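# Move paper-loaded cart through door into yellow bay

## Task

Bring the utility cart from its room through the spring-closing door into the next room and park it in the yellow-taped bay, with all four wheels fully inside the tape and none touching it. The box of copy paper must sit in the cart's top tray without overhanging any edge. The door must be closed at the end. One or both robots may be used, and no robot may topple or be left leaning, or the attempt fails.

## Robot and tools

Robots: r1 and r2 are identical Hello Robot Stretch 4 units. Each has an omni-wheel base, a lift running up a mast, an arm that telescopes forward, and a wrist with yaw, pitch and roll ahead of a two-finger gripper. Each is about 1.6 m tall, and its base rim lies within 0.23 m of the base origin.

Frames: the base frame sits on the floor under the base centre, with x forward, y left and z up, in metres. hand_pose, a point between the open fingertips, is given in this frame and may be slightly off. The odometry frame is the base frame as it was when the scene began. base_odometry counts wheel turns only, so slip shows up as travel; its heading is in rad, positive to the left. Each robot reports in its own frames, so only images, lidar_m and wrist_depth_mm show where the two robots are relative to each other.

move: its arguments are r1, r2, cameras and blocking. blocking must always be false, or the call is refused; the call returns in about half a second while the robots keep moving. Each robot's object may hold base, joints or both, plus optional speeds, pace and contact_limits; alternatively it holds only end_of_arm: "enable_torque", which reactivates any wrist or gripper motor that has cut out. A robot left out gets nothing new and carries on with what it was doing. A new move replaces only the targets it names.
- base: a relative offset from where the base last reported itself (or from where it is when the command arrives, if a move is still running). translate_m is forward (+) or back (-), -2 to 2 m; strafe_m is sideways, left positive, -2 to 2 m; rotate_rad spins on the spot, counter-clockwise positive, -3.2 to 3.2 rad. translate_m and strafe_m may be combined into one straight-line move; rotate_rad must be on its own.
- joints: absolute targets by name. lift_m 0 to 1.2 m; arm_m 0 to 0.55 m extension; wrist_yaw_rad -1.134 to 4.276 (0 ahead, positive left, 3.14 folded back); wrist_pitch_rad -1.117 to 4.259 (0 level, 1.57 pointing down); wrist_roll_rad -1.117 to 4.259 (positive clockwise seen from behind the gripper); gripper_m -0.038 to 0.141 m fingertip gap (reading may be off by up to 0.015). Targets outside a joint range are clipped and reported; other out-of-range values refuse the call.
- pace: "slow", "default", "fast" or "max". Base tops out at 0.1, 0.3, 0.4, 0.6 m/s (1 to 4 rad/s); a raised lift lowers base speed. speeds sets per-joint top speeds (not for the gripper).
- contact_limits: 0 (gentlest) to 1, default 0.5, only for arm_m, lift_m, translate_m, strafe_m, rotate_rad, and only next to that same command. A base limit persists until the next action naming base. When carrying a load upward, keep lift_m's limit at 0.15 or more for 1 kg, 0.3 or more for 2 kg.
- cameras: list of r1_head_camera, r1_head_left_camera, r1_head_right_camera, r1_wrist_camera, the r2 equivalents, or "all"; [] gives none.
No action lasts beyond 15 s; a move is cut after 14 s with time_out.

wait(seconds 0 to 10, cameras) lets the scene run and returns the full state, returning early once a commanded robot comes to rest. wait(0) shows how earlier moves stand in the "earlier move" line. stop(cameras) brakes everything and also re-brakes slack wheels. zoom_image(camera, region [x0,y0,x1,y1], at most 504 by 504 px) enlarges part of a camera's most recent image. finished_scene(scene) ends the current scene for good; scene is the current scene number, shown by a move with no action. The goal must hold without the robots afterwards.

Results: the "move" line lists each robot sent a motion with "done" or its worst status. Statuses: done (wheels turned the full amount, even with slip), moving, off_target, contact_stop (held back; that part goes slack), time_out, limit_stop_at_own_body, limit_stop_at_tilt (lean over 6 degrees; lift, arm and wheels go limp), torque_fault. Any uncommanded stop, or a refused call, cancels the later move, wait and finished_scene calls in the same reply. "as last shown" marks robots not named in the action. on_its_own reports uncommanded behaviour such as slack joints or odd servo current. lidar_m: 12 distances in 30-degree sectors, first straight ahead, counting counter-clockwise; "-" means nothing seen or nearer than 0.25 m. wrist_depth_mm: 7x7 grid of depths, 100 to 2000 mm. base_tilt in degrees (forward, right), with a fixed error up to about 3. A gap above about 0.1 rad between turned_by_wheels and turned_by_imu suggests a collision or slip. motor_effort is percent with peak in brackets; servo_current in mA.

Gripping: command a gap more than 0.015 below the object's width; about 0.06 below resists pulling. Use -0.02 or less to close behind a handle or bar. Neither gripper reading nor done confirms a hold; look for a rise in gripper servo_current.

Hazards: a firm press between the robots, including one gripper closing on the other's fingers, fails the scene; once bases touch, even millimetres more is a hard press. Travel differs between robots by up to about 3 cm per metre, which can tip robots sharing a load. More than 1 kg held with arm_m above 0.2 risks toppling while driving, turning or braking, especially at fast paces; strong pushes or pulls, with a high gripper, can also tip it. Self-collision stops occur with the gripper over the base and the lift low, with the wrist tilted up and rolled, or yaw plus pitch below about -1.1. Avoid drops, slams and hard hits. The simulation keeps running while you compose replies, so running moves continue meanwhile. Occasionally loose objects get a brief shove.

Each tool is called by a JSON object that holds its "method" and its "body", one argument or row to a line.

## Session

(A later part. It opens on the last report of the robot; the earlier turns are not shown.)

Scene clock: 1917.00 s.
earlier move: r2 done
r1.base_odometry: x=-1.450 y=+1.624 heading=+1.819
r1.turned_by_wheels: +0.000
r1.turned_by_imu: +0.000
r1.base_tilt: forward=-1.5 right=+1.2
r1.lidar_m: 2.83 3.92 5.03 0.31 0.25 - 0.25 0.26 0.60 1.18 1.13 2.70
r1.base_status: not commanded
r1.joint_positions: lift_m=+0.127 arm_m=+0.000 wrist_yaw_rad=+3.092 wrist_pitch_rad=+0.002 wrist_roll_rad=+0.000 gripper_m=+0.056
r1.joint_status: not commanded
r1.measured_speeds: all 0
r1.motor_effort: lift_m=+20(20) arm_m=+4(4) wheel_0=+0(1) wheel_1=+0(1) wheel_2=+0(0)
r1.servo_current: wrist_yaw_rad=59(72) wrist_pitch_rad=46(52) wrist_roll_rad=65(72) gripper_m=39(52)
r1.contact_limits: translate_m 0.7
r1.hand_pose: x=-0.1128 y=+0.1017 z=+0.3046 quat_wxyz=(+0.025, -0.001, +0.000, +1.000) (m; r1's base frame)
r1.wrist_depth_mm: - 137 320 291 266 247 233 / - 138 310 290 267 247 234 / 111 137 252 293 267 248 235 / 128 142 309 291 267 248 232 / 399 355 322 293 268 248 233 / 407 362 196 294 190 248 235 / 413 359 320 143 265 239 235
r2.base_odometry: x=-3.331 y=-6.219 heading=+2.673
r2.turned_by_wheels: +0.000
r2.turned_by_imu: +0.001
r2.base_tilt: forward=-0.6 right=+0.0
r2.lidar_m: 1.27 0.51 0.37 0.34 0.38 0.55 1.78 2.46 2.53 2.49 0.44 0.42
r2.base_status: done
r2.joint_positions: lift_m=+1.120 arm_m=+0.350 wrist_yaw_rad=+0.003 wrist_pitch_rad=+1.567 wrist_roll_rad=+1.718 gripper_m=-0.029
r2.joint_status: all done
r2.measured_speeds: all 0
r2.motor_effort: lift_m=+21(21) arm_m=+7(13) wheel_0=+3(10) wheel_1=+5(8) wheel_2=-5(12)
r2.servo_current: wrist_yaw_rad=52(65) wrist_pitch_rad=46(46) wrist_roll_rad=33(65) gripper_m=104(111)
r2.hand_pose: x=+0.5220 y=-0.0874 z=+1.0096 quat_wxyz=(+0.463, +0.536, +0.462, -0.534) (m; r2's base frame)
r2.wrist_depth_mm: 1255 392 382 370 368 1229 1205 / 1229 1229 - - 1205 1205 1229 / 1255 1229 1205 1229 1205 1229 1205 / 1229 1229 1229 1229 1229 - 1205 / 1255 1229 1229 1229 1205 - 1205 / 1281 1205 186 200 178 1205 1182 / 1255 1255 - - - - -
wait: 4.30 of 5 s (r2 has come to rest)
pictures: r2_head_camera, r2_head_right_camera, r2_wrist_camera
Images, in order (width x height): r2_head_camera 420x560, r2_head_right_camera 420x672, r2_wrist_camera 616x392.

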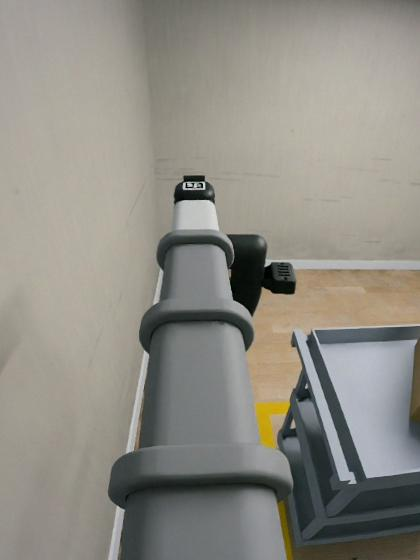

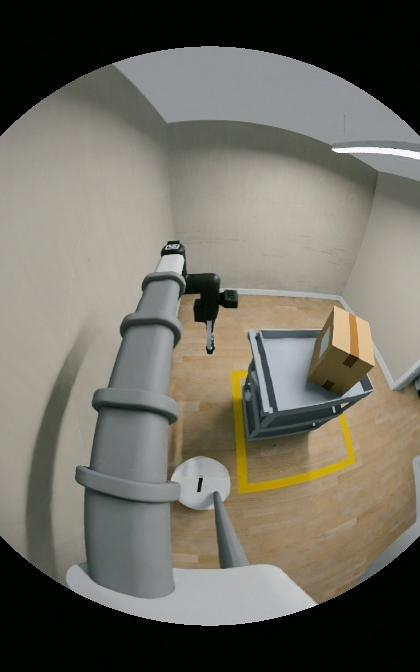

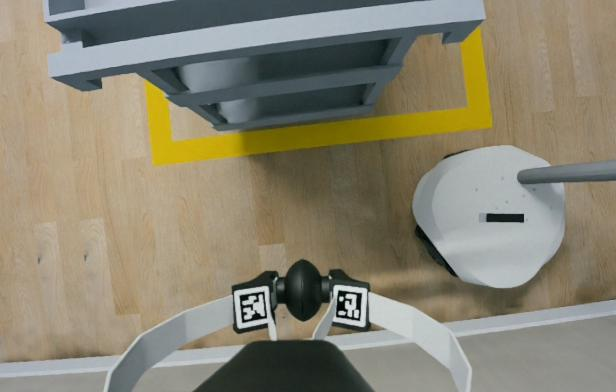

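{"method": "move", "body": {
  "r2": {"joints":{"arm_m":0.40,"lift_m":0.955}},
  "blocking": false
}}

{"method": "wait", "body": {
  "seconds": 3,
  "cameras": ["r2_wrist_camera","r2_head_right_camera"]
}}

Scene clock: 1923.43 s.
move: r2 moving
r1: as last shown
r1.base_tilt: forward=-1.5 right=+1.3
r1.lidar_m: 2.82 3.89 5.03 0.31 0.25 - 0.25 0.25 0.63 1.15 1.12 2.71
r1.motor_effort: lift_m=+20(20) arm_m=+4(4) wheel_0=+0(1) wheel_1=+0(0) wheel_2=+0(0)
r1.servo_current: wrist_yaw_rad=59(72) wrist_pitch_rad=33(46) wrist_roll_rad=39(52) gripper_m=46(46)
r1.contact_limits: translate_m 0.7
r1.wrist_depth_mm: - 137 320 290 266 246 232 / - 137 312 293 267 246 234 / 111 138 251 291 268 248 234 / 128 141 309 293 268 248 232 / 397 357 324 293 268 248 233 / 410 357 195 294 191 249 236 / 413 357 320 143 267 241 236
r2.base_odometry: x=-3.331 y=-6.219 heading=+2.673
r2.turned_by_wheels: +0.000
r2.turned_by_imu: +0.000
r2.base_tilt: forward=-0.7 right=+0.1
r2.lidar_m: 1.30 0.52 0.37 0.35 0.37 0.53 1.79 2.47 2.51 2.50 0.40 0.43
r2.base_status: not commanded
r2.joint_positions: lift_m=+1.082 arm_m=+0.391 wrist_yaw_rad=+0.003 wrist_pitch_rad=+1.567 wrist_roll_rad=+1.718 gripper_m=-0.029
r2.joint_status: lift_m moving; arm_m moving
r2.measured_speeds: translate_m=+0.000 strafe_m=+0.000 rotate_rad=+0.000 lift_m=-0.146 arm_m=+0.088 wrist_yaw_rad=+0.000 wrist_pitch_rad=+0.000 wrist_roll_rad=+0.000
r2.motor_effort: lift_m=+14(18) arm_m=+6(11) wheel_0=+3(4) wheel_1=+5(6) wheel_2=-5(5)
r2.servo_current: wrist_yaw_rad=52(59) wrist_pitch_rad=39(46) wrist_roll_rad=46(59) gripper_m=104(104)
r2.hand_pose: x=+0.5636 y=-0.0874 z=+0.9722 quat_wxyz=(+0.463, +0.536, +0.462, -0.534) (m; r2's base frame)
r2.wrist_depth_mm: 1182 342 340 336 343 1182 1160 / 1205 1205 - - 1205 1205 1160 / 1205 1205 1229 1182 1205 1182 1182 / 1205 1205 1182 1205 1182 - - / 1182 1205 1182 1205 1182 - - / 1229 1182 186 200 179 1182 1182 / 1229 1229 - - - - -

Scene clock: 1924.70 s.
earlier move: r2 done
r1.base_odometry: x=-1.450 y=+1.624 heading=+1.819
r1.turned_by_wheels: +0.000
r1.turned_by_imu: +0.000
r1.base_tilt: forward=-1.5 right=+1.3
r1.lidar_m: 2.79 3.89 5.03 0.30 0.25 - 0.25 0.25 0.64 1.17 1.12 2.69
r1.base_status: not commanded
r1.joint_positions: lift_m=+0.127 arm_m=+0.000 wrist_yaw_rad=+3.092 wrist_pitch_rad=+0.002 wrist_roll_rad=+0.000 gripper_m=+0.056
r1.joint_status: not commanded
r1.measured_speeds: all 0
r1.motor_effort: lift_m=+20(20) arm_m=+4(4) wheel_0=+0(1) wheel_1=+0(0) wheel_2=+0(0)
r1.servo_current: wrist_yaw_rad=52(72) wrist_pitch_rad=46(52) wrist_roll_rad=33(72) gripper_m=52(52)
r1.contact_limits: translate_m 0.7
r1.hand_pose: x=-0.1128 y=+0.1017 z=+0.3046 quat_wxyz=(+0.025, -0.001, +0.000, +1.000) (m; r1's base frame)
r1.wrist_depth_mm: - 137 319 290 266 248 233 / - 138 312 290 266 246 232 / 111 138 253 291 268 247 233 / 129 142 307 294 267 248 232 / 397 357 322 293 268 249 233 / 407 359 196 293 191 249 235 / 410 362 320 143 266 240 236
r2.base_odometry: x=-3.331 y=-6.219 heading=+2.673
r2.turned_by_wheels: +0.000
r2.turned_by_imu: +0.000
r2.base_tilt: forward=-0.7 right=+0.1
r2.lidar_m: 1.31 0.49 0.36 0.33 0.39 0.55 1.80 2.48 2.53 2.49 0.43 0.40
r2.base_status: not commanded
r2.joint_positions: lift_m=+0.955 arm_m=+0.400 wrist_yaw_rad=+0.003 wrist_pitch_rad=+1.567 wrist_roll_rad=+1.718 gripper_m=-0.029
r2.joint_status: all done
r2.measured_speeds: all 0
r2.motor_effort: lift_m=+14(18) arm_m=+7(12) wheel_0=+4(4) wheel_1=+5(6) wheel_2=-5(5)
r2.servo_current: wrist_yaw_rad=46(59) wrist_pitch_rad=39(46) wrist_roll_rad=39(59) gripper_m=111(117)
r2.hand_pose: x=+0.5720 y=-0.0874 z=+0.8451 quat_wxyz=(+0.463, +0.536, +0.462, -0.534) (m; r2's base frame)
r2.wrist_depth_mm: 1060 554 - 549 554 1042 1060 / 1060 1060 723 - 1060 1060 1042 / 1078 1060 1042 1060 1060 1060 1078 / 1060 1078 1078 1078 1060 - - / 1078 1078 1060 1060 1060 1042 - / 1078 1078 186 199 179 1060 1025 / 1078 1098 - - - - -
wait: 1.27 of 3 s (r2 has come to rest)
pictures: r2_head_right_camera, r2_wrist_camera
Images, in order (width x height): r2_head_right_camera 420x672, r2_wrist_camera 616x392.

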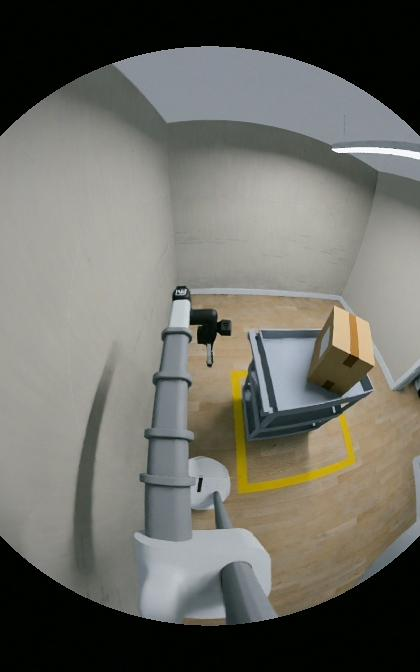

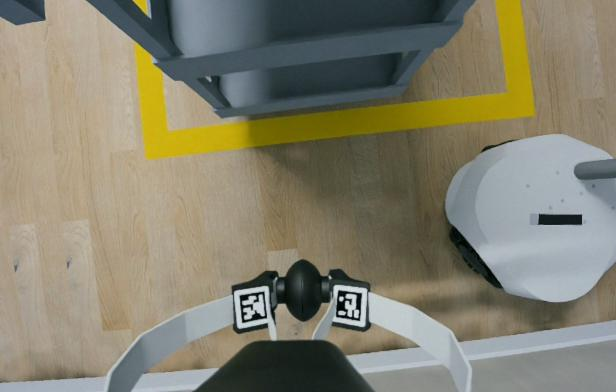

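{"method": "move", "body": {
  "r2": {"base":{"strafe_m":-0.24},"pace":"slow"},
  "blocking": false
}}

{"method": "wait", "body": {
  "seconds": 4,
  "cameras": ["r2_wrist_camera","r2_head_right_camera"]
}}

Scene clock: 1930.97 s.
move: r2 moving
r1: as last shown
r1.lidar_m: 2.82 3.89 5.03 0.32 0.25 - 0.25 0.25 0.59 1.15 1.13 2.68
r1.servo_current: wrist_yaw_rad=52(59) wrist_pitch_rad=39(46) wrist_roll_rad=52(52) gripper_m=33(46)
r1.contact_limits: translate_m 0.7
r1.wrist_depth_mm: - 137 320 291 268 247 233 / - 138 314 291 267 246 234 / 111 138 252 293 267 247 235 / 128 142 309 293 268 248 232 / 399 357 320 294 270 248 232 / 404 359 195 294 191 248 235 / 410 362 319 143 267 240 236
r2.base_odometry: x=-3.325 y=-6.206 heading=+2.673
r2.turned_by_wheels: +0.000
r2.turned_by_imu: +0.001
r2.base_tilt: forward=-0.7 right=+0.0
r2.lidar_m: 1.34 0.52 0.39 0.36 0.39 0.58 1.73 2.48 2.51 2.47 0.44 0.39
r2.base_status: strafe_m moving
r2.joint_positions: lift_m=+0.955 arm_m=+0.400 wrist_yaw_rad=+0.003 wrist_pitch_rad=+1.567 wrist_roll_rad=+1.718 gripper_m=-0.029
r2.joint_status: not commanded
r2.measured_speeds: translate_m=+0.000 strafe_m=-0.057 rotate_rad=-0.001 lift_m=+0.000 arm_m=+0.000 wrist_yaw_rad=+0.000 wrist_pitch_rad=+0.000 wrist_roll_rad=+0.000
r2.motor_effort: lift_m=+14(14) arm_m=+7(7) wheel_0=+8(10) wheel_1=-8(9) wheel_2=-1(3)
r2.servo_current: wrist_yaw_rad=52(52) wrist_pitch_rad=39(46) wrist_roll_rad=39(59) gripper_m=104(111)
r2.hand_pose: x=+0.5720 y=-0.0874 z=+0.8451 quat_wxyz=(+0.463, +0.536, +0.462, -0.534) (m; r2's base frame)
r2.wrist_depth_mm: 1078 517 - - 549 1060 1042 / 1078 1060 585 580 1042 1060 1042 / 1060 1078 1060 1078 1060 1042 1042 / 1078 1060 1078 1060 1060 - - / 1060 1060 1060 1060 1042 1060 - / 1042 1060 186 199 178 1060 1060 / 1078 1078 - - - - -

Scene clock: 1934.00 s.
earlier move: r2 done
r1.base_odometry: x=-1.450 y=+1.624 heading=+1.819
r1.turned_by_wheels: +0.000
r1.turned_by_imu: +0.000
r1.base_tilt: forward=-1.6 right=+1.3
r1.lidar_m: 2.82 3.90 5.03 0.30 0.25 - 0.25 0.25 0.61 1.15 1.14 2.69
r1.base_status: not commanded
r1.joint_positions: lift_m=+0.127 arm_m=+0.000 wrist_yaw_rad=+3.092 wrist_pitch_rad=+0.002 wrist_roll_rad=+0.000 gripper_m=+0.056
r1.joint_status: not commanded
r1.measured_speeds: all 0
r1.motor_effort: lift_m=+20(20) arm_m=+4(4) wheel_0=+0(1) wheel_1=+0(0) wheel_2=+0(0)
r1.servo_current: wrist_yaw_rad=52(65) wrist_pitch_rad=39(52) wrist_roll_rad=52(72) gripper_m=46(52)
r1.contact_limits: translate_m 0.7
r1.hand_pose: x=-0.1128 y=+0.1017 z=+0.3046 quat_wxyz=(+0.025, -0.001, +0.000, +1.000) (m; r1's base frame)
r1.wrist_depth_mm: - 137 317 290 266 246 232 / - 137 312 291 268 247 232 / 111 138 252 293 268 249 234 / 128 142 309 293 268 248 232 / 394 359 320 293 268 249 233 / 410 357 195 294 191 249 235 / 410 359 320 143 266 240 236
r2.base_odometry: x=-3.223 y=-6.005 heading=+2.673
r2.turned_by_wheels: +0.000
r2.turned_by_imu: +0.000
r2.base_tilt: forward=-0.7 right=+0.1
r2.lidar_m: 0.67 0.86 0.62 0.59 0.64 0.90 2.37 2.48 2.27 2.27 0.39 0.31
r2.base_status: done
r2.joint_positions: lift_m=+0.955 arm_m=+0.400 wrist_yaw_rad=+0.002 wrist_pitch_rad=+1.568 wrist_roll_rad=+1.718 gripper_m=-0.029
r2.joint_status: not commanded
r2.measured_speeds: all 0
r2.motor_effort: lift_m=+14(14) arm_m=+7(8) wheel_0=+3(16) wheel_1=-4(9) wheel_2=+2(3)
r2.servo_current: wrist_yaw_rad=39(59) wrist_pitch_rad=46(46) wrist_roll_rad=39(59) gripper_m=104(117)
r2.hand_pose: x=+0.5718 y=-0.0874 z=+0.8451 quat_wxyz=(+0.463, +0.536, +0.462, -0.534) (m; r2's base frame)
r2.wrist_depth_mm: 266 - - - - - - / 262 207 216 224 231 246 336 / 233 279 258 206 207 207 206 / 208 207 207 207 1060 - - / 1098 1060 1060 1078 1078 1025 - / 1078 1060 186 200 179 1060 1060 / 1078 1060 1060 - - - 1060
wait: 3.03 of 4 s (r2 has come to rest)
pictures: r2_head_right_camera, r2_wrist_camera
Images, in order (width x height): r2_head_right_camera 420x672, r2_wrist_camera 616x392.

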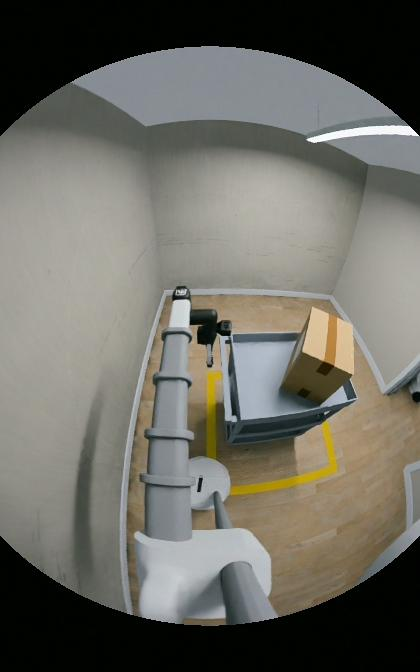

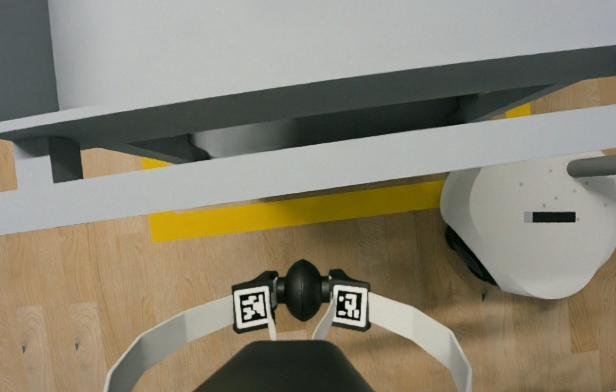

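{"method": "move", "body": {
  "r2": {"base":{"translate_m":-0.14},"joints":{"arm_m":0.54},"pace":"slow"},
  "blocking": false
}}

{"method": "wait", "body": {
  "seconds": 3
}}

{"method": "move", "body": {
  "r2": {"base":{"strafe_m":-0.19},"pace":"slow"},
  "blocking": false
}}

{"method": "wait", "body": {
  "seconds": 4,
  "cameras": ["r2_wrist_camera","r2_head_right_camera"]
}}

Scene clock: 1941.57 s.
move: r2 moving
r1: as last shown
r1.base_tilt: forward=-1.5 right=+1.3
r1.lidar_m: 2.82 3.90 5.04 0.30 0.25 - 0.25 0.27 0.62 1.20 1.12 2.68
r1.motor_effort: lift_m=+20(20) arm_m=+4(4) wheel_0=+0(0) wheel_1=+0(0) wheel_2=+0(0)
r1.servo_current: wrist_yaw_rad=52(65) wrist_pitch_rad=46(52) wrist_roll_rad=59(59) gripper_m=39(46)
r1.contact_limits: translate_m 0.7
r1.wrist_depth_mm: - 137 319 290 266 247 233 / - 138 310 291 267 247 233 / 111 137 253 294 267 247 234 / 128 142 309 293 268 247 233 / 394 359 324 294 270 249 233 / 407 359 196 296 191 249 236 / 413 359 320 143 267 240 235
r2.base_odometry: x=-3.212 y=-6.011 heading=+2.673
r2.turned_by_wheels: +0.000
r2.turned_by_imu: +0.000
r2.base_tilt: forward=-0.7 right=+0.0
r2.lidar_m: 0.65 0.84 0.61 0.59 0.63 0.90 2.37 2.49 2.25 2.25 0.43 0.31
r2.base_status: translate_m moving
r2.joint_positions: lift_m=+0.955 arm_m=+0.412 wrist_yaw_rad=+0.002 wrist_pitch_rad=+1.568 wrist_roll_rad=+1.718 gripper_m=-0.029
r2.joint_status: arm_m moving
r2.measured_speeds: translate_m=-0.048 strafe_m=+0.000 rotate_rad=+0.000 lift_m=+0.000 arm_m=+0.049 wrist_yaw_rad=+0.000 wrist_pitch_rad=+0.000 wrist_roll_rad=+0.000
r2.motor_effort: lift_m=+14(14) arm_m=+7(10) wheel_0=-4(8) wheel_1=-6(7) wheel_2=+9(9)
r2.servo_current: wrist_yaw_rad=46(52) wrist_pitch_rad=39(46) wrist_roll_rad=46(52) gripper_m=98(104)
r2.hand_pose: x=+0.5845 y=-0.0874 z=+0.8451 quat_wxyz=(+0.463, +0.536, +0.462, -0.534) (m; r2's base frame)
r2.wrist_depth_mm: 266 - - - - - - / 258 206 216 224 230 245 368 / 233 281 257 206 206 206 206 / 208 207 207 206 1060 - - / 1078 1060 1060 1060 1060 1078 - / 1078 1078 186 199 178 1060 1042 / 1078 1078 1060 - - - 1060

Scene clock: 1943.73 s.
earlier move: r2 done
r1.base_odometry: x=-1.450 y=+1.624 heading=+1.819
r1.turned_by_wheels: +0.000
r1.turned_by_imu: +0.000
r1.base_tilt: forward=-1.5 right=+1.3
r1.lidar_m: 2.84 3.90 5.01 0.30 0.25 - 0.25 0.25 0.60 1.14 1.12 2.71
r1.base_status: not commanded
r1.joint_positions: lift_m=+0.127 arm_m=+0.000 wrist_yaw_rad=+3.092 wrist_pitch_rad=+0.002 wrist_roll_rad=+0.000 gripper_m=+0.056
r1.joint_status: not commanded
r1.measured_speeds: all 0
r1.motor_effort: lift_m=+20(20) arm_m=+4(4) wheel_0=+0(1) wheel_1=+0(0) wheel_2=+0(0)
r1.servo_current: wrist_yaw_rad=59(72) wrist_pitch_rad=46(59) wrist_roll_rad=46(72) gripper_m=46(46)
r1.contact_limits: translate_m 0.7
r1.hand_pose: x=-0.1128 y=+0.1017 z=+0.3046 quat_wxyz=(+0.025, -0.001, +0.000, +1.000) (m; r1's base frame)
r1.wrist_depth_mm: - 137 319 290 266 246 232 / - 138 312 291 267 248 234 / 111 138 251 291 268 248 234 / 128 141 309 293 268 248 234 / 397 362 322 293 270 248 233 / 407 357 196 293 191 249 235 / 407 359 320 143 267 241 235
r2.base_odometry: x=-3.098 y=-6.068 heading=+2.673
r2.turned_by_wheels: +0.000
r2.turned_by_imu: +0.000
r2.base_tilt: forward=-0.7 right=+0.1
r2.lidar_m: 0.62 0.84 0.61 0.60 0.62 0.92 2.22 2.30 2.28 2.22 0.62 0.45
r2.base_status: done
r2.joint_positions: lift_m=+0.955 arm_m=+0.540 wrist_yaw_rad=+0.002 wrist_pitch_rad=+1.568 wrist_roll_rad=+1.718 gripper_m=-0.029
r2.joint_status: all done
r2.measured_speeds: all 0
r2.motor_effort: lift_m=+14(14) arm_m=+7(12) wheel_0=-3(8) wheel_1=-4(9) wheel_2=+5(11)
r2.servo_current: wrist_yaw_rad=46(65) wrist_pitch_rad=39(46) wrist_roll_rad=46(65) gripper_m=104(111)
r2.hand_pose: x=+0.7118 y=-0.0874 z=+0.8451 quat_wxyz=(+0.463, +0.536, +0.462, -0.534) (m; r2's base frame)
r2.wrist_depth_mm: 258 - - - - - - / 250 208 218 224 224 248 364 / 234 273 259 206 206 204 204 / 209 207 207 206 1060 1060 - / 1098 1078 1060 1060 1060 1078 - / 1098 1060 186 199 178 1078 1042 / 1098 1098 1078 - - - 1060
wait: 2.17 of 3 s (r2 has come to rest)

Scene clock: 1944.23 s.
move: r2 moving
r1: as last shown
r1.lidar_m: 2.82 3.88 5.02 0.30 0.25 - 0.25 0.27 0.61 1.16 1.14 2.70
r1.servo_current: wrist_yaw_rad=46(65) wrist_pitch_rad=46(46) wrist_roll_rad=26(46) gripper_m=46(46)
r1.contact_limits: translate_m 0.7
r1.wrist_depth_mm: - 137 320 290 267 246 234 / - 137 310 290 266 247 233 / 111 138 252 293 267 247 234 / 128 142 309 291 270 249 233 / 397 359 320 294 267 250 232 / 407 357 195 293 191 249 236 / 407 362 320 143 267 241 234
r2.base_odometry: x=-3.092 y=-6.055 heading=+2.673
r2.turned_by_wheels: +0.000
r2.turned_by_imu: +0.000
r2.base_tilt: forward=-0.7 right=+0.1
r2.lidar_m: 0.50 0.89 0.63 0.60 0.66 0.93 2.23 2.33 2.26 2.22 0.56 0.43
r2.base_status: strafe_m moving
r2.joint_positions: lift_m=+0.955 arm_m=+0.540 wrist_yaw_rad=+0.002 wrist_pitch_rad=+1.568 wrist_roll_rad=+1.718 gripper_m=-0.029
r2.joint_status: not commanded
r2.measured_speeds: translate_m=-0.001 strafe_m=-0.055 rotate_rad=+0.004 lift_m=+0.000 arm_m=+0.000 wrist_yaw_rad=+0.000 wrist_pitch_rad=+0.000 wrist_roll_rad=+0.000
r2.motor_effort: lift_m=+14(14) arm_m=+7(8) wheel_0=+10(10) wheel_1=-8(9) wheel_2=+1(4)
r2.servo_current: wrist_yaw_rad=52(65) wrist_pitch_rad=46(46) wrist_roll_rad=46(59) gripper_m=98(104)
r2.hand_pose: x=+0.7118 y=-0.0874 z=+0.8451 quat_wxyz=(+0.463, +0.536, +0.462, -0.534) (m; r2's base frame)
r2.wrist_depth_mm: 258 - - - - - - / 253 - - 206 216 224 257 / 234 233 250 268 268 206 203 / 234 208 207 206 206 205 - / 1078 1060 1078 1078 1060 1060 - / 1098 1078 186 200 179 1060 1060 / 1078 1078 1060 - - - 1060

Scene clock: 1946.77 s.
earlier move: r2 done
r1.base_odometry: x=-1.450 y=+1.624 heading=+1.819
r1.turned_by_wheels: +0.000
r1.turned_by_imu: +0.000
r1.base_tilt: forward=-1.5 right=+1.3
r1.lidar_m: 2.83 3.89 5.03 0.31 0.25 - 0.25 0.25 0.61 1.16 1.14 2.70
r1.base_status: not commanded
r1.joint_positions: lift_m=+0.127 arm_m=+0.000 wrist_yaw_rad=+3.092 wrist_pitch_rad=+0.002 wrist_roll_rad=+0.000 gripper_m=+0.056
r1.joint_status: not commanded
r1.measured_speeds: all 0
r1.motor_effort: lift_m=+20(20) arm_m=+4(4) wheel_0=-1(1) wheel_1=+0(0) wheel_2=+0(0)
r1.servo_current: wrist_yaw_rad=39(65) wrist_pitch_rad=46(52) wrist_roll_rad=65(65) gripper_m=39(46)
r1.contact_limits: translate_m 0.7
r1.hand_pose: x=-0.1128 y=+0.1017 z=+0.3046 quat_wxyz=(+0.025, -0.001, +0.000, +1.000) (m; r1's base frame)
r1.wrist_depth_mm: - 137 320 290 267 246 233 / - 138 312 291 266 247 233 / 111 138 252 291 268 248 234 / 129 142 307 293 268 248 233 / 394 355 322 293 268 248 232 / 404 359 195 293 191 249 236 / 407 359 322 143 267 241 235
r2.base_odometry: x=-3.013 y=-5.899 heading=+2.673
r2.turned_by_wheels: +0.000
r2.turned_by_imu: +0.002
r2.base_tilt: forward=-0.7 right=+0.0
r2.lidar_m: 0.44 1.09 0.82 0.76 0.82 1.22 2.22 2.35 2.07 2.04 0.55 0.38
r2.base_status: done
r2.joint_positions: lift_m=+0.955 arm_m=+0.540 wrist_yaw_rad=+0.002 wrist_pitch_rad=+1.569 wrist_roll_rad=+1.718 gripper_m=-0.029
r2.joint_status: not commanded
r2.measured_speeds: all 0
r2.motor_effort: lift_m=+14(14) arm_m=+7(8) wheel_0=+3(22) wheel_1=-3(9) wheel_2=+4(7)
r2.servo_current: wrist_yaw_rad=46(65) wrist_pitch_rad=39(46) wrist_roll_rad=65(65) gripper_m=104(111)
r2.hand_pose: x=+0.7115 y=-0.0874 z=+0.8451 quat_wxyz=(+0.463, +0.536, +0.462, -0.534) (m; r2's base frame)
r2.wrist_depth_mm: 234 - - - - - - / 241 - - - - - - / 236 252 209 219 236 525 - / 1060 234 1060 854 206 206 206 / 1078 207 208 206 1042 1060 - / 1098 1078 185 199 179 1060 1078 / 1078 1078 1078 - - - 1060
wait: 2.53 of 4 s (r2 has come to rest)
pictures: r2_head_right_camera, r2_wrist_camera
Images, in order (width x height): r2_head_right_camera 420x672, r2_wrist_camera 616x392.

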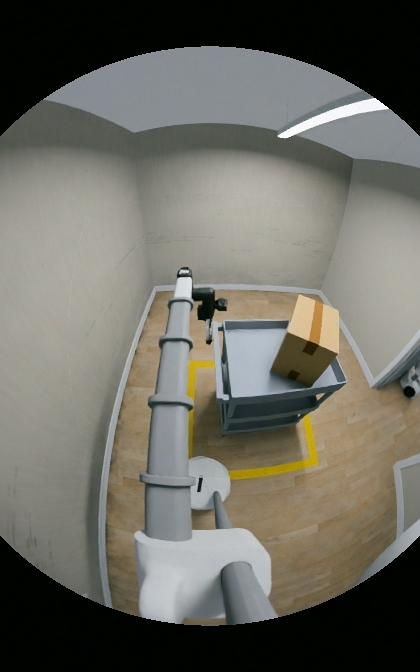

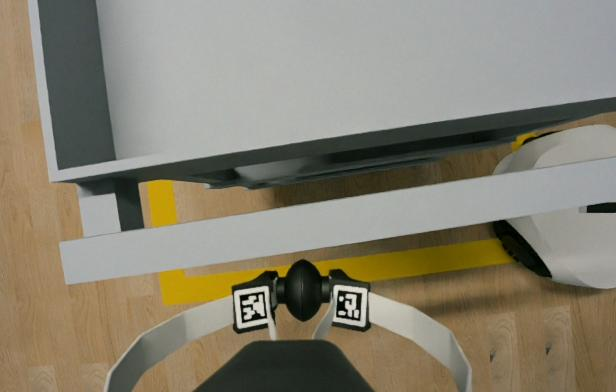

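{"method": "zoom_image", "body": {
  "camera": "r2_head_right_camera",
  "region": [180, 300, 360, 490]
}}

Scaled by 2.653 from the camera's 420x672 image, which has a finer 600x960 frame.

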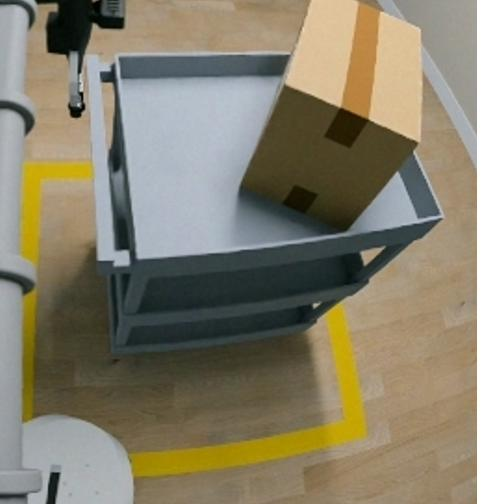

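{"method": "move", "body": {
  "r2": {"base":{"strafe_m":0.08},"pace":"slow"},
  "blocking": false
}}

{"method": "wait", "body": {
  "seconds": 2
}}

{"method": "move", "body": {
  "r2": {"base":{"translate_m":-0.5},"joints":{"arm_m":0.2}},
  "blocking": false
}}

{"method": "wait", "body": {
  "seconds": 4
}}

{"method": "move", "body": {
  "r2": {"base":{"strafe_m":-0.6},"joints":{"arm_m":0.0,"wrist_yaw_rad":1.5}},
  "blocking": false
}}

{"method": "wait", "body": {
  "seconds": 4,
  "cameras": ["r2_head_camera","r2_head_left_camera","r2_head_right_camera"]
}}

Scene clock: 1961.27 s.
move: r2 moving
r1: as last shown
r1.lidar_m: 2.82 3.91 5.03 0.28 0.25 - 0.25 0.25 0.60 1.16 1.10 2.69
r1.motor_effort: lift_m=+20(20) arm_m=+4(4) wheel_0=+0(1) wheel_1=+0(0) wheel_2=+0(0)
r1.servo_current: wrist_yaw_rad=59(72) wrist_pitch_rad=39(46) wrist_roll_rad=33(65) gripper_m=39(46)
r1.contact_limits: translate_m 0.7
r1.wrist_depth_mm: - 137 319 290 267 246 233 / - 137 310 291 266 247 233 / 111 138 253 291 268 247 234 / 129 142 309 293 268 247 233 / 399 357 322 293 270 249 233 / 407 357 196 296 191 250 236 / 410 357 322 143 266 240 235
r2.base_odometry: x=-3.019 y=-5.911 heading=+2.673
r2.turned_by_wheels: +0.000
r2.turned_by_imu: +0.001
r2.base_tilt: forward=-0.7 right=+0.1
r2.lidar_m: 0.49 1.09 0.80 0.77 0.84 1.17 2.21 2.29 2.10 2.02 0.53 0.41
r2.base_status: strafe_m moving
r2.joint_positions: lift_m=+0.955 arm_m=+0.540 wrist_yaw_rad=+0.002 wrist_pitch_rad=+1.569 wrist_roll_rad=+1.718 gripper_m=-0.029
r2.joint_status: not commanded
r2.measured_speeds: translate_m=+0.000 strafe_m=+0.055 rotate_rad=-0.001 lift_m=+0.000 arm_m=+0.000 wrist_yaw_rad=+0.000 wrist_pitch_rad=+0.000 wrist_roll_rad=+0.000
r2.motor_effort: lift_m=+14(14) arm_m=+7(7) wheel_0=-4(7) wheel_1=+8(8) wheel_2=+1(4)
r2.servo_current: wrist_yaw_rad=52(52) wrist_pitch_rad=46(46) wrist_roll_rad=59(59) gripper_m=104(104)
r2.hand_pose: x=+0.7115 y=-0.0874 z=+0.8451 quat_wxyz=(+0.463, +0.536, +0.462, -0.534) (m; r2's base frame)
r2.wrist_depth_mm: 235 - - - - - - / 242 - - - 206 221 253 / 236 238 242 244 276 525 427 / 1060 231 525 206 206 206 - / 1078 208 1078 1060 1060 1078 - / 1060 1078 185 199 179 1060 1060 / 1060 1060 1078 - - - 1060

Scene clock: 1962.70 s.
earlier move: r2 done
r1.base_odometry: x=-1.450 y=+1.624 heading=+1.819
r1.turned_by_wheels: +0.000
r1.turned_by_imu: +0.000
r1.base_tilt: forward=-1.6 right=+1.3
r1.lidar_m: 2.84 3.88 5.02 0.32 0.25 - 0.25 0.25 0.61 1.17 1.13 2.68
r1.base_status: not commanded
r1.joint_positions: lift_m=+0.127 arm_m=+0.000 wrist_yaw_rad=+3.092 wrist_pitch_rad=+0.002 wrist_roll_rad=+0.000 gripper_m=+0.056
r1.joint_status: not commanded
r1.measured_speeds: all 0
r1.motor_effort: lift_m=+20(20) arm_m=+4(4) wheel_0=+0(1) wheel_1=+0(0) wheel_2=+0(0)
r1.servo_current: wrist_yaw_rad=39(72) wrist_pitch_rad=46(52) wrist_roll_rad=52(65) gripper_m=39(46)
r1.contact_limits: translate_m 0.7
r1.hand_pose: x=-0.1128 y=+0.1017 z=+0.3046 quat_wxyz=(+0.025, -0.001, +0.000, +1.000) (m; r1's base frame)
r1.wrist_depth_mm: - 138 317 291 266 247 233 / - 137 310 290 267 246 233 / 111 138 252 291 268 248 233 / 128 142 307 293 270 248 231 / 397 357 322 293 270 249 232 / 407 359 195 293 190 248 236 / 407 362 319 143 267 241 236
r2.base_odometry: x=-3.049 y=-5.970 heading=+2.673
r2.turned_by_wheels: +0.000
r2.turned_by_imu: +0.000
r2.base_tilt: forward=-0.6 right=+0.0
r2.lidar_m: 0.75 1.01 0.75 0.71 0.77 1.06 2.23 2.36 2.17 2.10 0.55 0.42
r2.base_status: done
r2.joint_positions: lift_m=+0.955 arm_m=+0.540 wrist_yaw_rad=+0.002 wrist_pitch_rad=+1.569 wrist_roll_rad=+1.718 gripper_m=-0.029
r2.joint_status: not commanded
r2.measured_speeds: all 0
r2.motor_effort: lift_m=+14(14) arm_m=+7(7) wheel_0=-4(11) wheel_1=+3(9) wheel_2=+0(4)
r2.servo_current: wrist_yaw_rad=65(65) wrist_pitch_rad=33(46) wrist_roll_rad=46(59) gripper_m=98(111)
r2.hand_pose: x=+0.7115 y=-0.0874 z=+0.8451 quat_wxyz=(+0.463, +0.536, +0.462, -0.534) (m; r2's base frame)
r2.wrist_depth_mm: 216 220 227 239 241 254 206 / 1060 231 206 206 206 206 1060 / 1042 220 842 1042 1060 1060 - / 1060 1060 1060 1060 1042 1060 - / 1060 1060 1042 1060 1060 1078 - / 1078 1078 186 200 179 1060 1060 / 1078 1098 1060 - - - 1060
wait: 1.43 of 2 s (r2 has come to rest)

Scene clock: 1963.20 s.
move: r2 moving
r1: as last shown
r1.lidar_m: 2.82 3.87 5.02 0.31 0.25 - 0.25 0.25 0.62 1.16 1.14 2.70
r1.motor_effort: lift_m=+20(20) arm_m=+4(4) wheel_0=+0(0) wheel_1=+0(0) wheel_2=+0(0)
r1.servo_current: wrist_yaw_rad=52(59) wrist_pitch_rad=46(46) wrist_roll_rad=52(65) gripper_m=39(46)
r1.contact_limits: translate_m 0.7
r1.wrist_depth_mm: - 137 320 291 265 247 234 / - 138 312 293 266 247 232 / 111 138 253 291 270 247 234 / 129 141 309 293 268 248 232 / 399 357 322 293 266 249 233 / 407 357 196 293 191 249 236 / 410 362 320 143 266 240 236
r2.base_odometry: x=-3.021 y=-5.984 heading=+2.673
r2.turned_by_wheels: +0.000
r2.turned_by_imu: +0.000
r2.base_tilt: forward=-0.6 right=+0.1
r2.lidar_m: 0.80 0.99 0.75 0.70 0.76 1.09 2.18 2.29 2.15 2.09 0.59 0.45
r2.base_status: translate_m moving
r2.joint_positions: lift_m=+0.955 arm_m=+0.489 wrist_yaw_rad=+0.002 wrist_pitch_rad=+1.569 wrist_roll_rad=+1.718 gripper_m=-0.029
r2.joint_status: arm_m moving
r2.measured_speeds: translate_m=-0.123 strafe_m=+0.001 rotate_rad=+0.003 lift_m=+0.000 arm_m=-0.195 wrist_yaw_rad=+0.000 wrist_pitch_rad=+0.000 wrist_roll_rad=+0.000
r2.motor_effort: lift_m=+14(14) arm_m=-10(15) wheel_0=-7(10) wheel_1=-8(9) wheel_2=+13(14)
r2.servo_current: wrist_yaw_rad=59(59) wrist_pitch_rad=39(46) wrist_roll_rad=46(59) gripper_m=104(111)
r2.hand_pose: x=+0.6612 y=-0.0874 z=+0.8451 quat_wxyz=(+0.463, +0.536, +0.462, -0.534) (m; r2's base frame)
r2.wrist_depth_mm: 215 217 229 237 240 251 267 / 242 247 206 206 205 204 1060 / 208 1060 574 1042 1060 1060 1078 / 1078 1078 1060 1060 1042 1042 - / 1078 1078 1060 1078 1060 1060 - / 1078 1078 186 199 179 1042 1042 / 1078 1060 1078 - - - 1060

Scene clock: 1965.87 s.
earlier move: r2 done
r1.base_odometry: x=-1.450 y=+1.624 heading=+1.819
r1.turned_by_wheels: +0.000
r1.turned_by_imu: +0.000
r1.base_tilt: forward=-1.6 right=+1.3
r1.lidar_m: 2.82 3.88 5.02 0.29 0.25 - 0.25 0.25 0.61 1.15 1.12 2.70
r1.base_status: not commanded
r1.joint_positions: lift_m=+0.127 arm_m=+0.000 wrist_yaw_rad=+3.092 wrist_pitch_rad=+0.002 wrist_roll_rad=+0.000 gripper_m=+0.056
r1.joint_status: not commanded
r1.measured_speeds: all 0
r1.motor_effort: lift_m=+20(20) arm_m=+4(4) wheel_0=+0(1) wheel_1=+0(0) wheel_2=+0(0)
r1.servo_current: wrist_yaw_rad=46(78) wrist_pitch_rad=46(46) wrist_roll_rad=59(72) gripper_m=39(52)
r1.contact_limits: translate_m 0.7
r1.hand_pose: x=-0.1128 y=+0.1017 z=+0.3046 quat_wxyz=(+0.025, -0.001, +0.000, +1.000) (m; r1's base frame)
r1.wrist_depth_mm: - 137 317 291 266 246 232 / - 137 312 291 266 247 234 / 111 138 253 293 267 247 234 / 128 142 307 293 270 248 231 / 399 357 324 293 270 248 233 / 404 357 195 293 191 250 235 / 407 357 319 143 266 240 236
r2.base_odometry: x=-2.603 y=-6.196 heading=+2.673
r2.turned_by_wheels: +0.000
r2.turned_by_imu: +0.000
r2.base_tilt: forward=-0.7 right=+0.0
r2.lidar_m: 0.93 1.01 0.75 0.72 0.75 1.09 1.71 1.82 2.15 2.04 2.38 0.90
r2.base_status: done
r2.joint_positions: lift_m=+0.955 arm_m=+0.200 wrist_yaw_rad=+0.002 wrist_pitch_rad=+1.569 wrist_roll_rad=+1.718 gripper_m=-0.029
r2.joint_status: all done
r2.measured_speeds: all 0
r2.motor_effort: lift_m=+14(15) arm_m=-7(15) wheel_0=-2(10) wheel_1=-4(9) wheel_2=+3(14)
r2.servo_current: wrist_yaw_rad=46(59) wrist_pitch_rad=33(46) wrist_roll_rad=59(65) gripper_m=98(111)
r2.hand_pose: x=+0.3719 y=-0.0874 z=+0.8451 quat_wxyz=(+0.463, +0.536, +0.462, -0.534) (m; r2's base frame)
r2.wrist_depth_mm: 917 1060 1060 1042 1042 1042 1060 / 891 1078 1078 1060 1060 1042 1060 / - 1060 1060 1042 1078 1060 1060 / 1060 1060 1060 1060 1042 - 1060 / 1060 1060 1060 1060 1060 - 1060 / 1078 1060 185 200 171 1060 1060 / 1078 1060 1060 - - - 1042
wait: 2.67 of 4 s (r2 has come to rest)

Scene clock: 1966.37 s.
move: r2 moving
r1: as last shown
r1.lidar_m: 2.82 3.89 5.02 0.29 0.25 - 0.25 0.25 0.62 1.16 1.12 2.68
r1.servo_current: wrist_yaw_rad=65(65) wrist_pitch_rad=46(52) wrist_roll_rad=46(59) gripper_m=39(46)
r1.contact_limits: translate_m 0.7
r1.wrist_depth_mm: - 138 319 290 266 247 234 / - 137 310 291 267 247 233 / 111 138 253 293 267 247 234 / 128 142 309 291 267 248 232 / 397 357 322 294 268 248 233 / 404 359 195 296 191 248 235 / 410 359 320 143 267 240 236
r2.base_odometry: x=-2.587 y=-6.163 heading=+2.673
r2.turned_by_wheels: +0.000
r2.turned_by_imu: +0.000
r2.base_tilt: forward=-0.8 right=+0.0
r2.lidar_m: 0.87 1.06 0.79 0.77 0.82 1.13 1.73 1.84 2.09 2.01 2.36 0.90
r2.base_status: strafe_m moving
r2.joint_positions: lift_m=+0.955 arm_m=+0.149 wrist_yaw_rad=+0.565 wrist_pitch_rad=+1.569 wrist_roll_rad=+1.718 gripper_m=-0.029
r2.joint_status: arm_m moving; wrist_yaw_rad moving
r2.measured_speeds: translate_m=+0.000 strafe_m=-0.139 rotate_rad=+0.001 lift_m=+0.000 arm_m=-0.195 wrist_yaw_rad=+1.747 wrist_pitch_rad=+0.000 wrist_roll_rad=+0.000
r2.motor_effort: lift_m=+14(15) arm_m=-7(14) wheel_0=+10(13) wheel_1=-10(12) wheel_2=-1(3)
r2.servo_current: wrist_yaw_rad=85(111) wrist_pitch_rad=46(46) wrist_roll_rad=46(59) gripper_m=98(111)
r2.hand_pose: x=+0.3678 y=-0.0735 z=+0.8451 quat_wxyz=(+0.593, +0.386, +0.592, -0.385) (m; r2's base frame)
r2.wrist_depth_mm: - 917 1042 1060 1042 1042 1060 / 1060 1060 1078 1060 1078 1060 1042 / 1078 1060 1042 1042 1060 1042 1060 / 1060 1060 1060 1060 1060 1060 1060 / 1078 1078 1078 1060 - 1060 1060 / 1078 1060 186 200 171 - 1060 / 1078 1098 1078 - - - 1078

Scene clock: 1969.20 s.
earlier move: r2 done
r1.base_odometry: x=-1.450 y=+1.624 heading=+1.819
r1.turned_by_wheels: +0.000
r1.turned_by_imu: +0.000
r1.base_tilt: forward=-1.5 right=+1.3
r1.lidar_m: 2.79 3.88 5.03 0.31 0.25 - 0.25 0.26 0.59 1.18 1.12 2.70
r1.base_status: not commanded
r1.joint_positions: lift_m=+0.127 arm_m=+0.000 wrist_yaw_rad=+3.092 wrist_pitch_rad=+0.002 wrist_roll_rad=+0.000 gripper_m=+0.056
r1.joint_status: not commanded
r1.measured_speeds: all 0
r1.motor_effort: lift_m=+20(20) arm_m=+4(4) wheel_0=+0(1) wheel_1=+0(0) wheel_2=+0(0)
r1.servo_current: wrist_yaw_rad=59(72) wrist_pitch_rad=33(52) wrist_roll_rad=46(59) gripper_m=39(52)
r1.contact_limits: translate_m 0.7
r1.hand_pose: x=-0.1128 y=+0.1017 z=+0.3046 quat_wxyz=(+0.025, -0.001, +0.000, +1.000) (m; r1's base frame)
r1.wrist_depth_mm: - 137 317 290 265 247 233 / - 138 312 291 267 247 234 / 111 138 251 291 267 248 235 / 128 141 310 291 268 248 233 / 399 357 320 293 270 249 232 / 407 359 195 294 191 249 235 / 407 359 320 143 267 240 235
r2.base_odometry: x=-2.332 y=-5.661 heading=+2.673
r2.turned_by_wheels: +0.000
r2.turned_by_imu: +0.000
r2.base_tilt: forward=-0.7 right=+0.1
r2.lidar_m: 0.86 0.91 1.35 1.32 1.38 1.81 1.75 1.82 1.52 1.46 1.84 0.93
r2.base_status: done
r2.joint_positions: lift_m=+0.955 arm_m=+0.000 wrist_yaw_rad=+1.497 wrist_pitch_rad=+1.569 wrist_roll_rad=+1.718 gripper_m=-0.029
r2.joint_status: all done
r2.measured_speeds: all 0
r2.motor_effort: lift_m=+15(15) arm_m=-7(14) wheel_0=+3(14) wheel_1=-2(12) wheel_2=+0(3)
r2.servo_current: wrist_yaw_rad=46(124) wrist_pitch_rad=39(46) wrist_roll_rad=46(59) gripper_m=104(111)
r2.hand_pose: x=+0.2583 y=-0.0058 z=+0.8450 quat_wxyz=(+0.703, +0.079, +0.703, -0.077) (m; r2's base frame)
r2.wrist_depth_mm: 1060 1060 1060 1078 1060 1025 1042 / 1078 1098 1078 1042 1042 1042 1025 / 1042 1060 1060 1060 1042 1060 1025 / 1078 1078 1060 1060 1060 1060 1042 / 1060 1060 1078 1025 1060 1060 1060 / 1078 1078 186 199 178 1060 1042 / 1098 1060 1078 - - - 1042
wait: 2.83 of 4 s (r2 has come to rest)
pictures: r2_head_camera, r2_head_left_camera, r2_head_right_camera
Images, in order (width x height): r2_head_camera 420x560, r2_head_left_camera 420x672, r2_head_right_camera 420x672.

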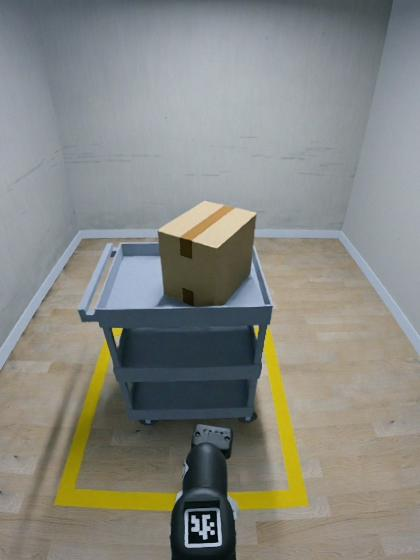

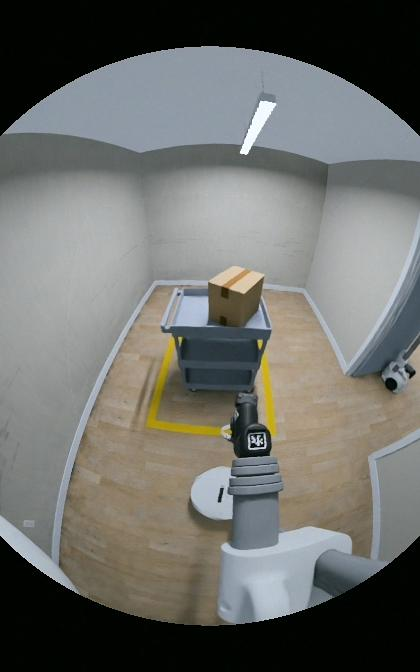

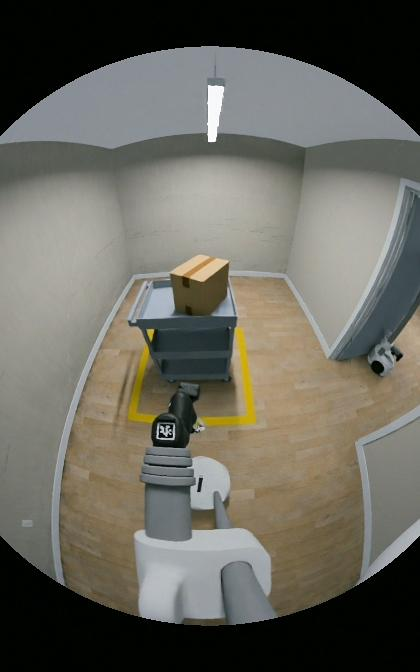

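{"method": "zoom_image", "body": {
  "camera": "r2_head_camera",
  "region": [70, 190, 310, 430]
}}

{"method": "zoom_image", "body": {
  "camera": "r2_head_camera",
  "region": [200, 320, 310, 430]
}}

Scaled by 2.100 from the camera's 420x560 image, which has a finer 1200x1600 frame.

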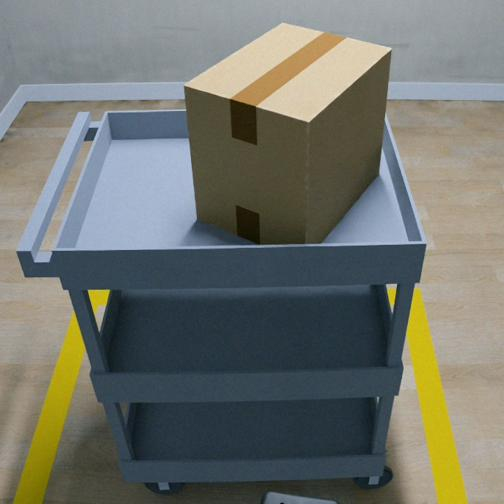

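Scaled by 4.582 from the camera's 420x560 image, which has a finer 1200x1600 frame.

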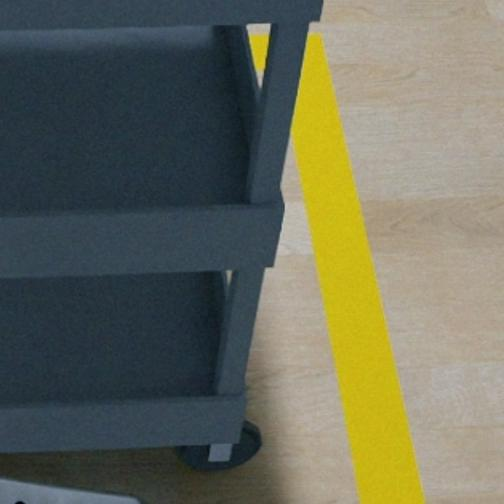

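{"method": "move", "body": {
  "r1": {"base":{"translate_m":0.55,"strafe_m":1.3}},
  "blocking": false
}}

{"method": "wait", "body": {
  "seconds": 8,
  "cameras": ["r2_head_right_camera","r1_head_left_camera"]
}}

Scene clock: 1985.00 s.
move: r1 moving
r1.base_odometry: x=-1.481 y=+1.629 heading=+1.819
r1.turned_by_wheels: +0.000
r1.turned_by_imu: +0.000
r1.base_tilt: forward=-1.5 right=+1.3
r1.lidar_m: 2.82 3.89 5.01 2.84 0.25 - 0.25 0.26 0.60 1.19 1.14 2.70
r1.base_status: translate_m moving; strafe_m moving
r1.joint_positions: lift_m=+0.127 arm_m=+0.000 wrist_yaw_rad=+3.092 wrist_pitch_rad=+0.002 wrist_roll_rad=+0.000 gripper_m=+0.056
r1.joint_status: not commanded
r1.measured_speeds: translate_m=+0.046 strafe_m=+0.112 rotate_rad=-0.004 lift_m=+0.000 arm_m=+0.000 wrist_yaw_rad=+0.000 wrist_pitch_rad=+0.000 wrist_roll_rad=+0.000
r1.motor_effort: lift_m=+20(20) arm_m=+4(4) wheel_0=-13(13) wheel_1=+10(12) wheel_2=-1(2)
r1.servo_current: wrist_yaw_rad=59(65) wrist_pitch_rad=39(46) wrist_roll_rad=33(59) gripper_m=46(46)
r1.hand_pose: x=-0.1128 y=+0.1017 z=+0.3046 quat_wxyz=(+0.025, -0.001, +0.000, +1.000) (m; r1's base frame)
r1.wrist_depth_mm: - 137 319 291 267 246 233 / - 138 312 291 267 248 234 / 111 138 250 291 268 247 234 / 128 140 307 293 268 249 232 / 397 359 322 293 268 247 232 / 410 362 195 294 191 249 236 / 410 362 320 143 266 240 236
r2: as last shown
r2.base_tilt: forward=-0.7 right=+0.0
r2.lidar_m: 0.86 0.93 1.39 1.33 1.43 1.81 1.73 1.81 1.53 1.45 1.87 0.91
r2.motor_effort: lift_m=+15(15) arm_m=-7(7) wheel_0=+3(3) wheel_1=-2(2) wheel_2=+0(0)
r2.servo_current: wrist_yaw_rad=52(59) wrist_pitch_rad=39(46) wrist_roll_rad=46(52) gripper_m=104(104)
r2.wrist_depth_mm: 1078 1060 1060 1042 1060 1060 1042 / 1060 1078 1098 1060 1060 1060 1025 / 1098 1078 1042 1060 1042 1042 1042 / 1078 1098 1060 1078 1060 1042 1042 / 1098 1078 1060 1060 1060 1060 1042 / 1078 1060 186 198 179 1060 1060 / 1060 1078 1060 - - - 1060

Scene clock: 1990.70 s.
earlier move: r1 done
r1.base_odometry: x=-2.846 y=+1.838 heading=+1.819
r1.turned_by_wheels: +0.000
r1.turned_by_imu: +0.008
r1.base_tilt: forward=-1.6 right=+1.3
r1.lidar_m: 3.04 3.80 3.63 2.51 1.87 1.80 1.91 2.22 2.07 2.04 3.00 2.88
r1.base_status: done
r1.joint_positions: lift_m=+0.127 arm_m=+0.000 wrist_yaw_rad=+3.092 wrist_pitch_rad=+0.002 wrist_roll_rad=+0.000 gripper_m=+0.056
r1.joint_status: not commanded
r1.measured_speeds: all 0
r1.motor_effort: lift_m=+20(20) arm_m=+4(4) wheel_0=-1(14) wheel_1=+1(12) wheel_2=-2(5)
r1.servo_current: wrist_yaw_rad=46(72) wrist_pitch_rad=39(52) wrist_roll_rad=33(72) gripper_m=46(52)
r1.hand_pose: x=-0.1128 y=+0.1017 z=+0.3046 quat_wxyz=(+0.025, -0.001, +0.000, +1.000) (m; r1's base frame)
r1.wrist_depth_mm: - 137 - - - - - / - 138 - - - - - / 112 138 223 - - - - / 130 144 - - - - - / 1661 - - - 1863 - - / 1182 1205 194 1182 187 1160 1138 / 831 759 759 788 788 778 820
r2.base_odometry: x=-2.332 y=-5.661 heading=+2.673
r2.turned_by_wheels: +0.000
r2.turned_by_imu: +0.001
r2.base_tilt: forward=-0.7 right=+0.1
r2.lidar_m: 0.86 0.89 1.38 1.33 1.40 1.81 1.72 1.80 1.50 1.43 1.80 0.94
r2.base_status: not commanded
r2.joint_positions: lift_m=+0.955 arm_m=+0.000 wrist_yaw_rad=+1.497 wrist_pitch_rad=+1.569 wrist_roll_rad=+1.718 gripper_m=-0.029
r2.joint_status: not commanded
r2.measured_speeds: all 0
r2.motor_effort: lift_m=+15(15) arm_m=-7(7) wheel_0=+3(3) wheel_1=-2(2) wheel_2=+0(1)
r2.servo_current: wrist_yaw_rad=59(65) wrist_pitch_rad=39(52) wrist_roll_rad=52(65) gripper_m=91(111)
r2.hand_pose: x=+0.2583 y=-0.0058 z=+0.8450 quat_wxyz=(+0.703, +0.079, +0.703, -0.077) (m; r2's base frame)
r2.wrist_depth_mm: 1060 1042 1060 1060 1060 1060 1025 / 1098 1078 1060 1060 1042 1060 1060 / 1078 1060 1060 1042 1060 1042 1042 / 1078 1078 1060 1078 1060 1060 1042 / 1098 1078 1078 1060 1060 1060 1060 / 1078 1060 186 198 179 1042 1060 / 1098 1060 1078 - - - 1060
wait: 5.70 of 8 s (r1 has come to rest)
pictures: r1_head_left_camera, r2_head_right_camera
Images, in order (width x height): r1_head_left_camera 420x672, r2_head_right_camera 420x672.

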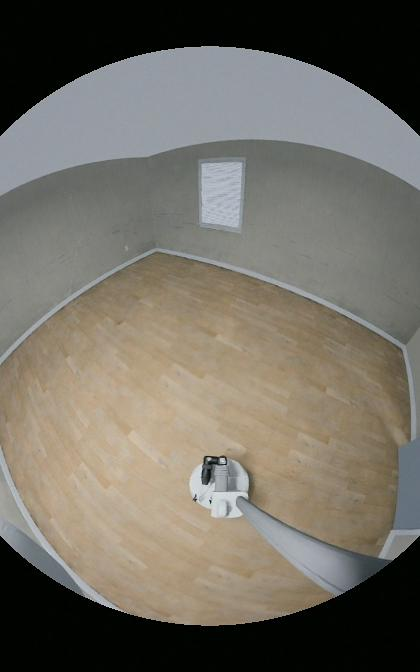

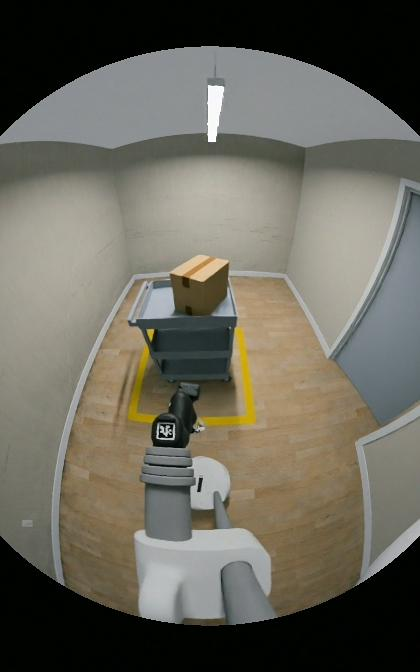

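Door closing. Give a few more seconds and check.

{"method": "wait", "body": {
  "seconds": 6,
  "cameras": ["r2_head_right_camera"]
}}

{"method": "zoom_image", "body": {
  "camera": "r2_head_right_camera",
  "region": [310, 170, 420, 450]
}}

Scene clock: 1999.80 s.
r1.base_odometry: x=-2.846 y=+1.838 heading=+1.819
r1.turned_by_wheels: +0.000
r1.turned_by_imu: -0.001
r1.base_tilt: forward=-1.6 right=+1.2
r1.lidar_m: 3.05 3.76 3.64 2.55 1.87 1.81 1.91 2.23 2.13 2.25 3.02 2.88
r1.base_status: done
r1.joint_positions: lift_m=+0.127 arm_m=+0.000 wrist_yaw_rad=+3.092 wrist_pitch_rad=+0.002 wrist_roll_rad=+0.000 gripper_m=+0.056
r1.joint_status: not commanded
r1.measured_speeds: all 0
r1.motor_effort: lift_m=+20(20) arm_m=+4(4) wheel_0=-1(14) wheel_1=+1(12) wheel_2=-2(5)
r1.servo_current: wrist_yaw_rad=46(72) wrist_pitch_rad=39(52) wrist_roll_rad=52(72) gripper_m=39(52)
r1.hand_pose: x=-0.1128 y=+0.1017 z=+0.3046 quat_wxyz=(+0.025, -0.001, +0.000, +1.000) (m; r1's base frame)
r1.wrist_depth_mm: - 137 - - - - - / - 138 - - - - - / 112 138 224 - - - - / 130 144 - - - - - / 1618 - - - 1863 - - / 1205 1205 193 1160 187 1182 1160 / 842 759 750 809 788 778 809
r2.base_odometry: x=-2.332 y=-5.661 heading=+2.673
r2.turned_by_wheels: +0.000
r2.turned_by_imu: +0.001
r2.base_tilt: forward=-0.6 right=+0.1
r2.lidar_m: 0.84 0.91 1.38 1.32 1.41 1.82 1.72 1.82 1.53 1.47 1.65 0.91
r2.base_status: not commanded
r2.joint_positions: lift_m=+0.955 arm_m=+0.000 wrist_yaw_rad=+1.497 wrist_pitch_rad=+1.569 wrist_roll_rad=+1.718 gripper_m=-0.029
r2.joint_status: not commanded
r2.measured_speeds: all 0
r2.motor_effort: lift_m=+15(15) arm_m=-6(7) wheel_0=+3(3) wheel_1=-2(2) wheel_2=+0(1)
r2.servo_current: wrist_yaw_rad=46(65) wrist_pitch_rad=39(52) wrist_roll_rad=46(65) gripper_m=104(111)
r2.hand_pose: x=+0.2583 y=-0.0058 z=+0.8450 quat_wxyz=(+0.703, +0.079, +0.703, -0.077) (m; r2's base frame)
r2.wrist_depth_mm: 1078 1078 1042 1060 1078 1042 1060 / 1060 1098 1042 1042 1060 1060 1060 / 1078 1078 1060 1060 1078 1060 1078 / 1078 1078 1060 1060 1078 1060 1060 / 1078 1078 1078 1060 1042 1060 1060 / 1078 1060 186 199 179 1060 1042 / 1078 1078 1060 - - - 1060
wait: 6.00 s; at rest from the start
pictures: r2_head_right_camera
Images, in order (width x height): r2_head_right_camera 420x672.

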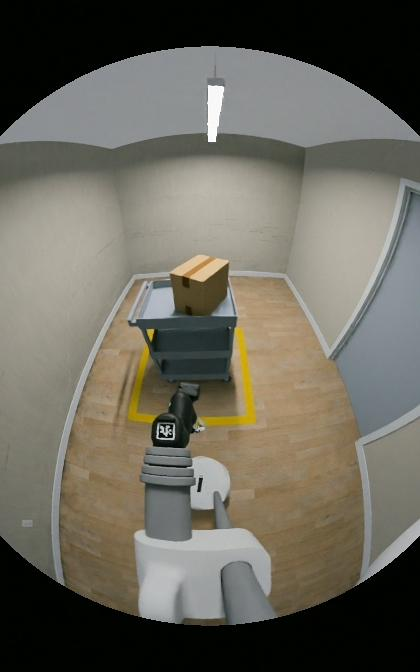

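Scaled by 1.800 from the camera's 420x672 image, which has a finer 600x960 frame.

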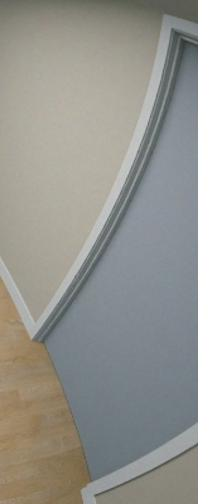

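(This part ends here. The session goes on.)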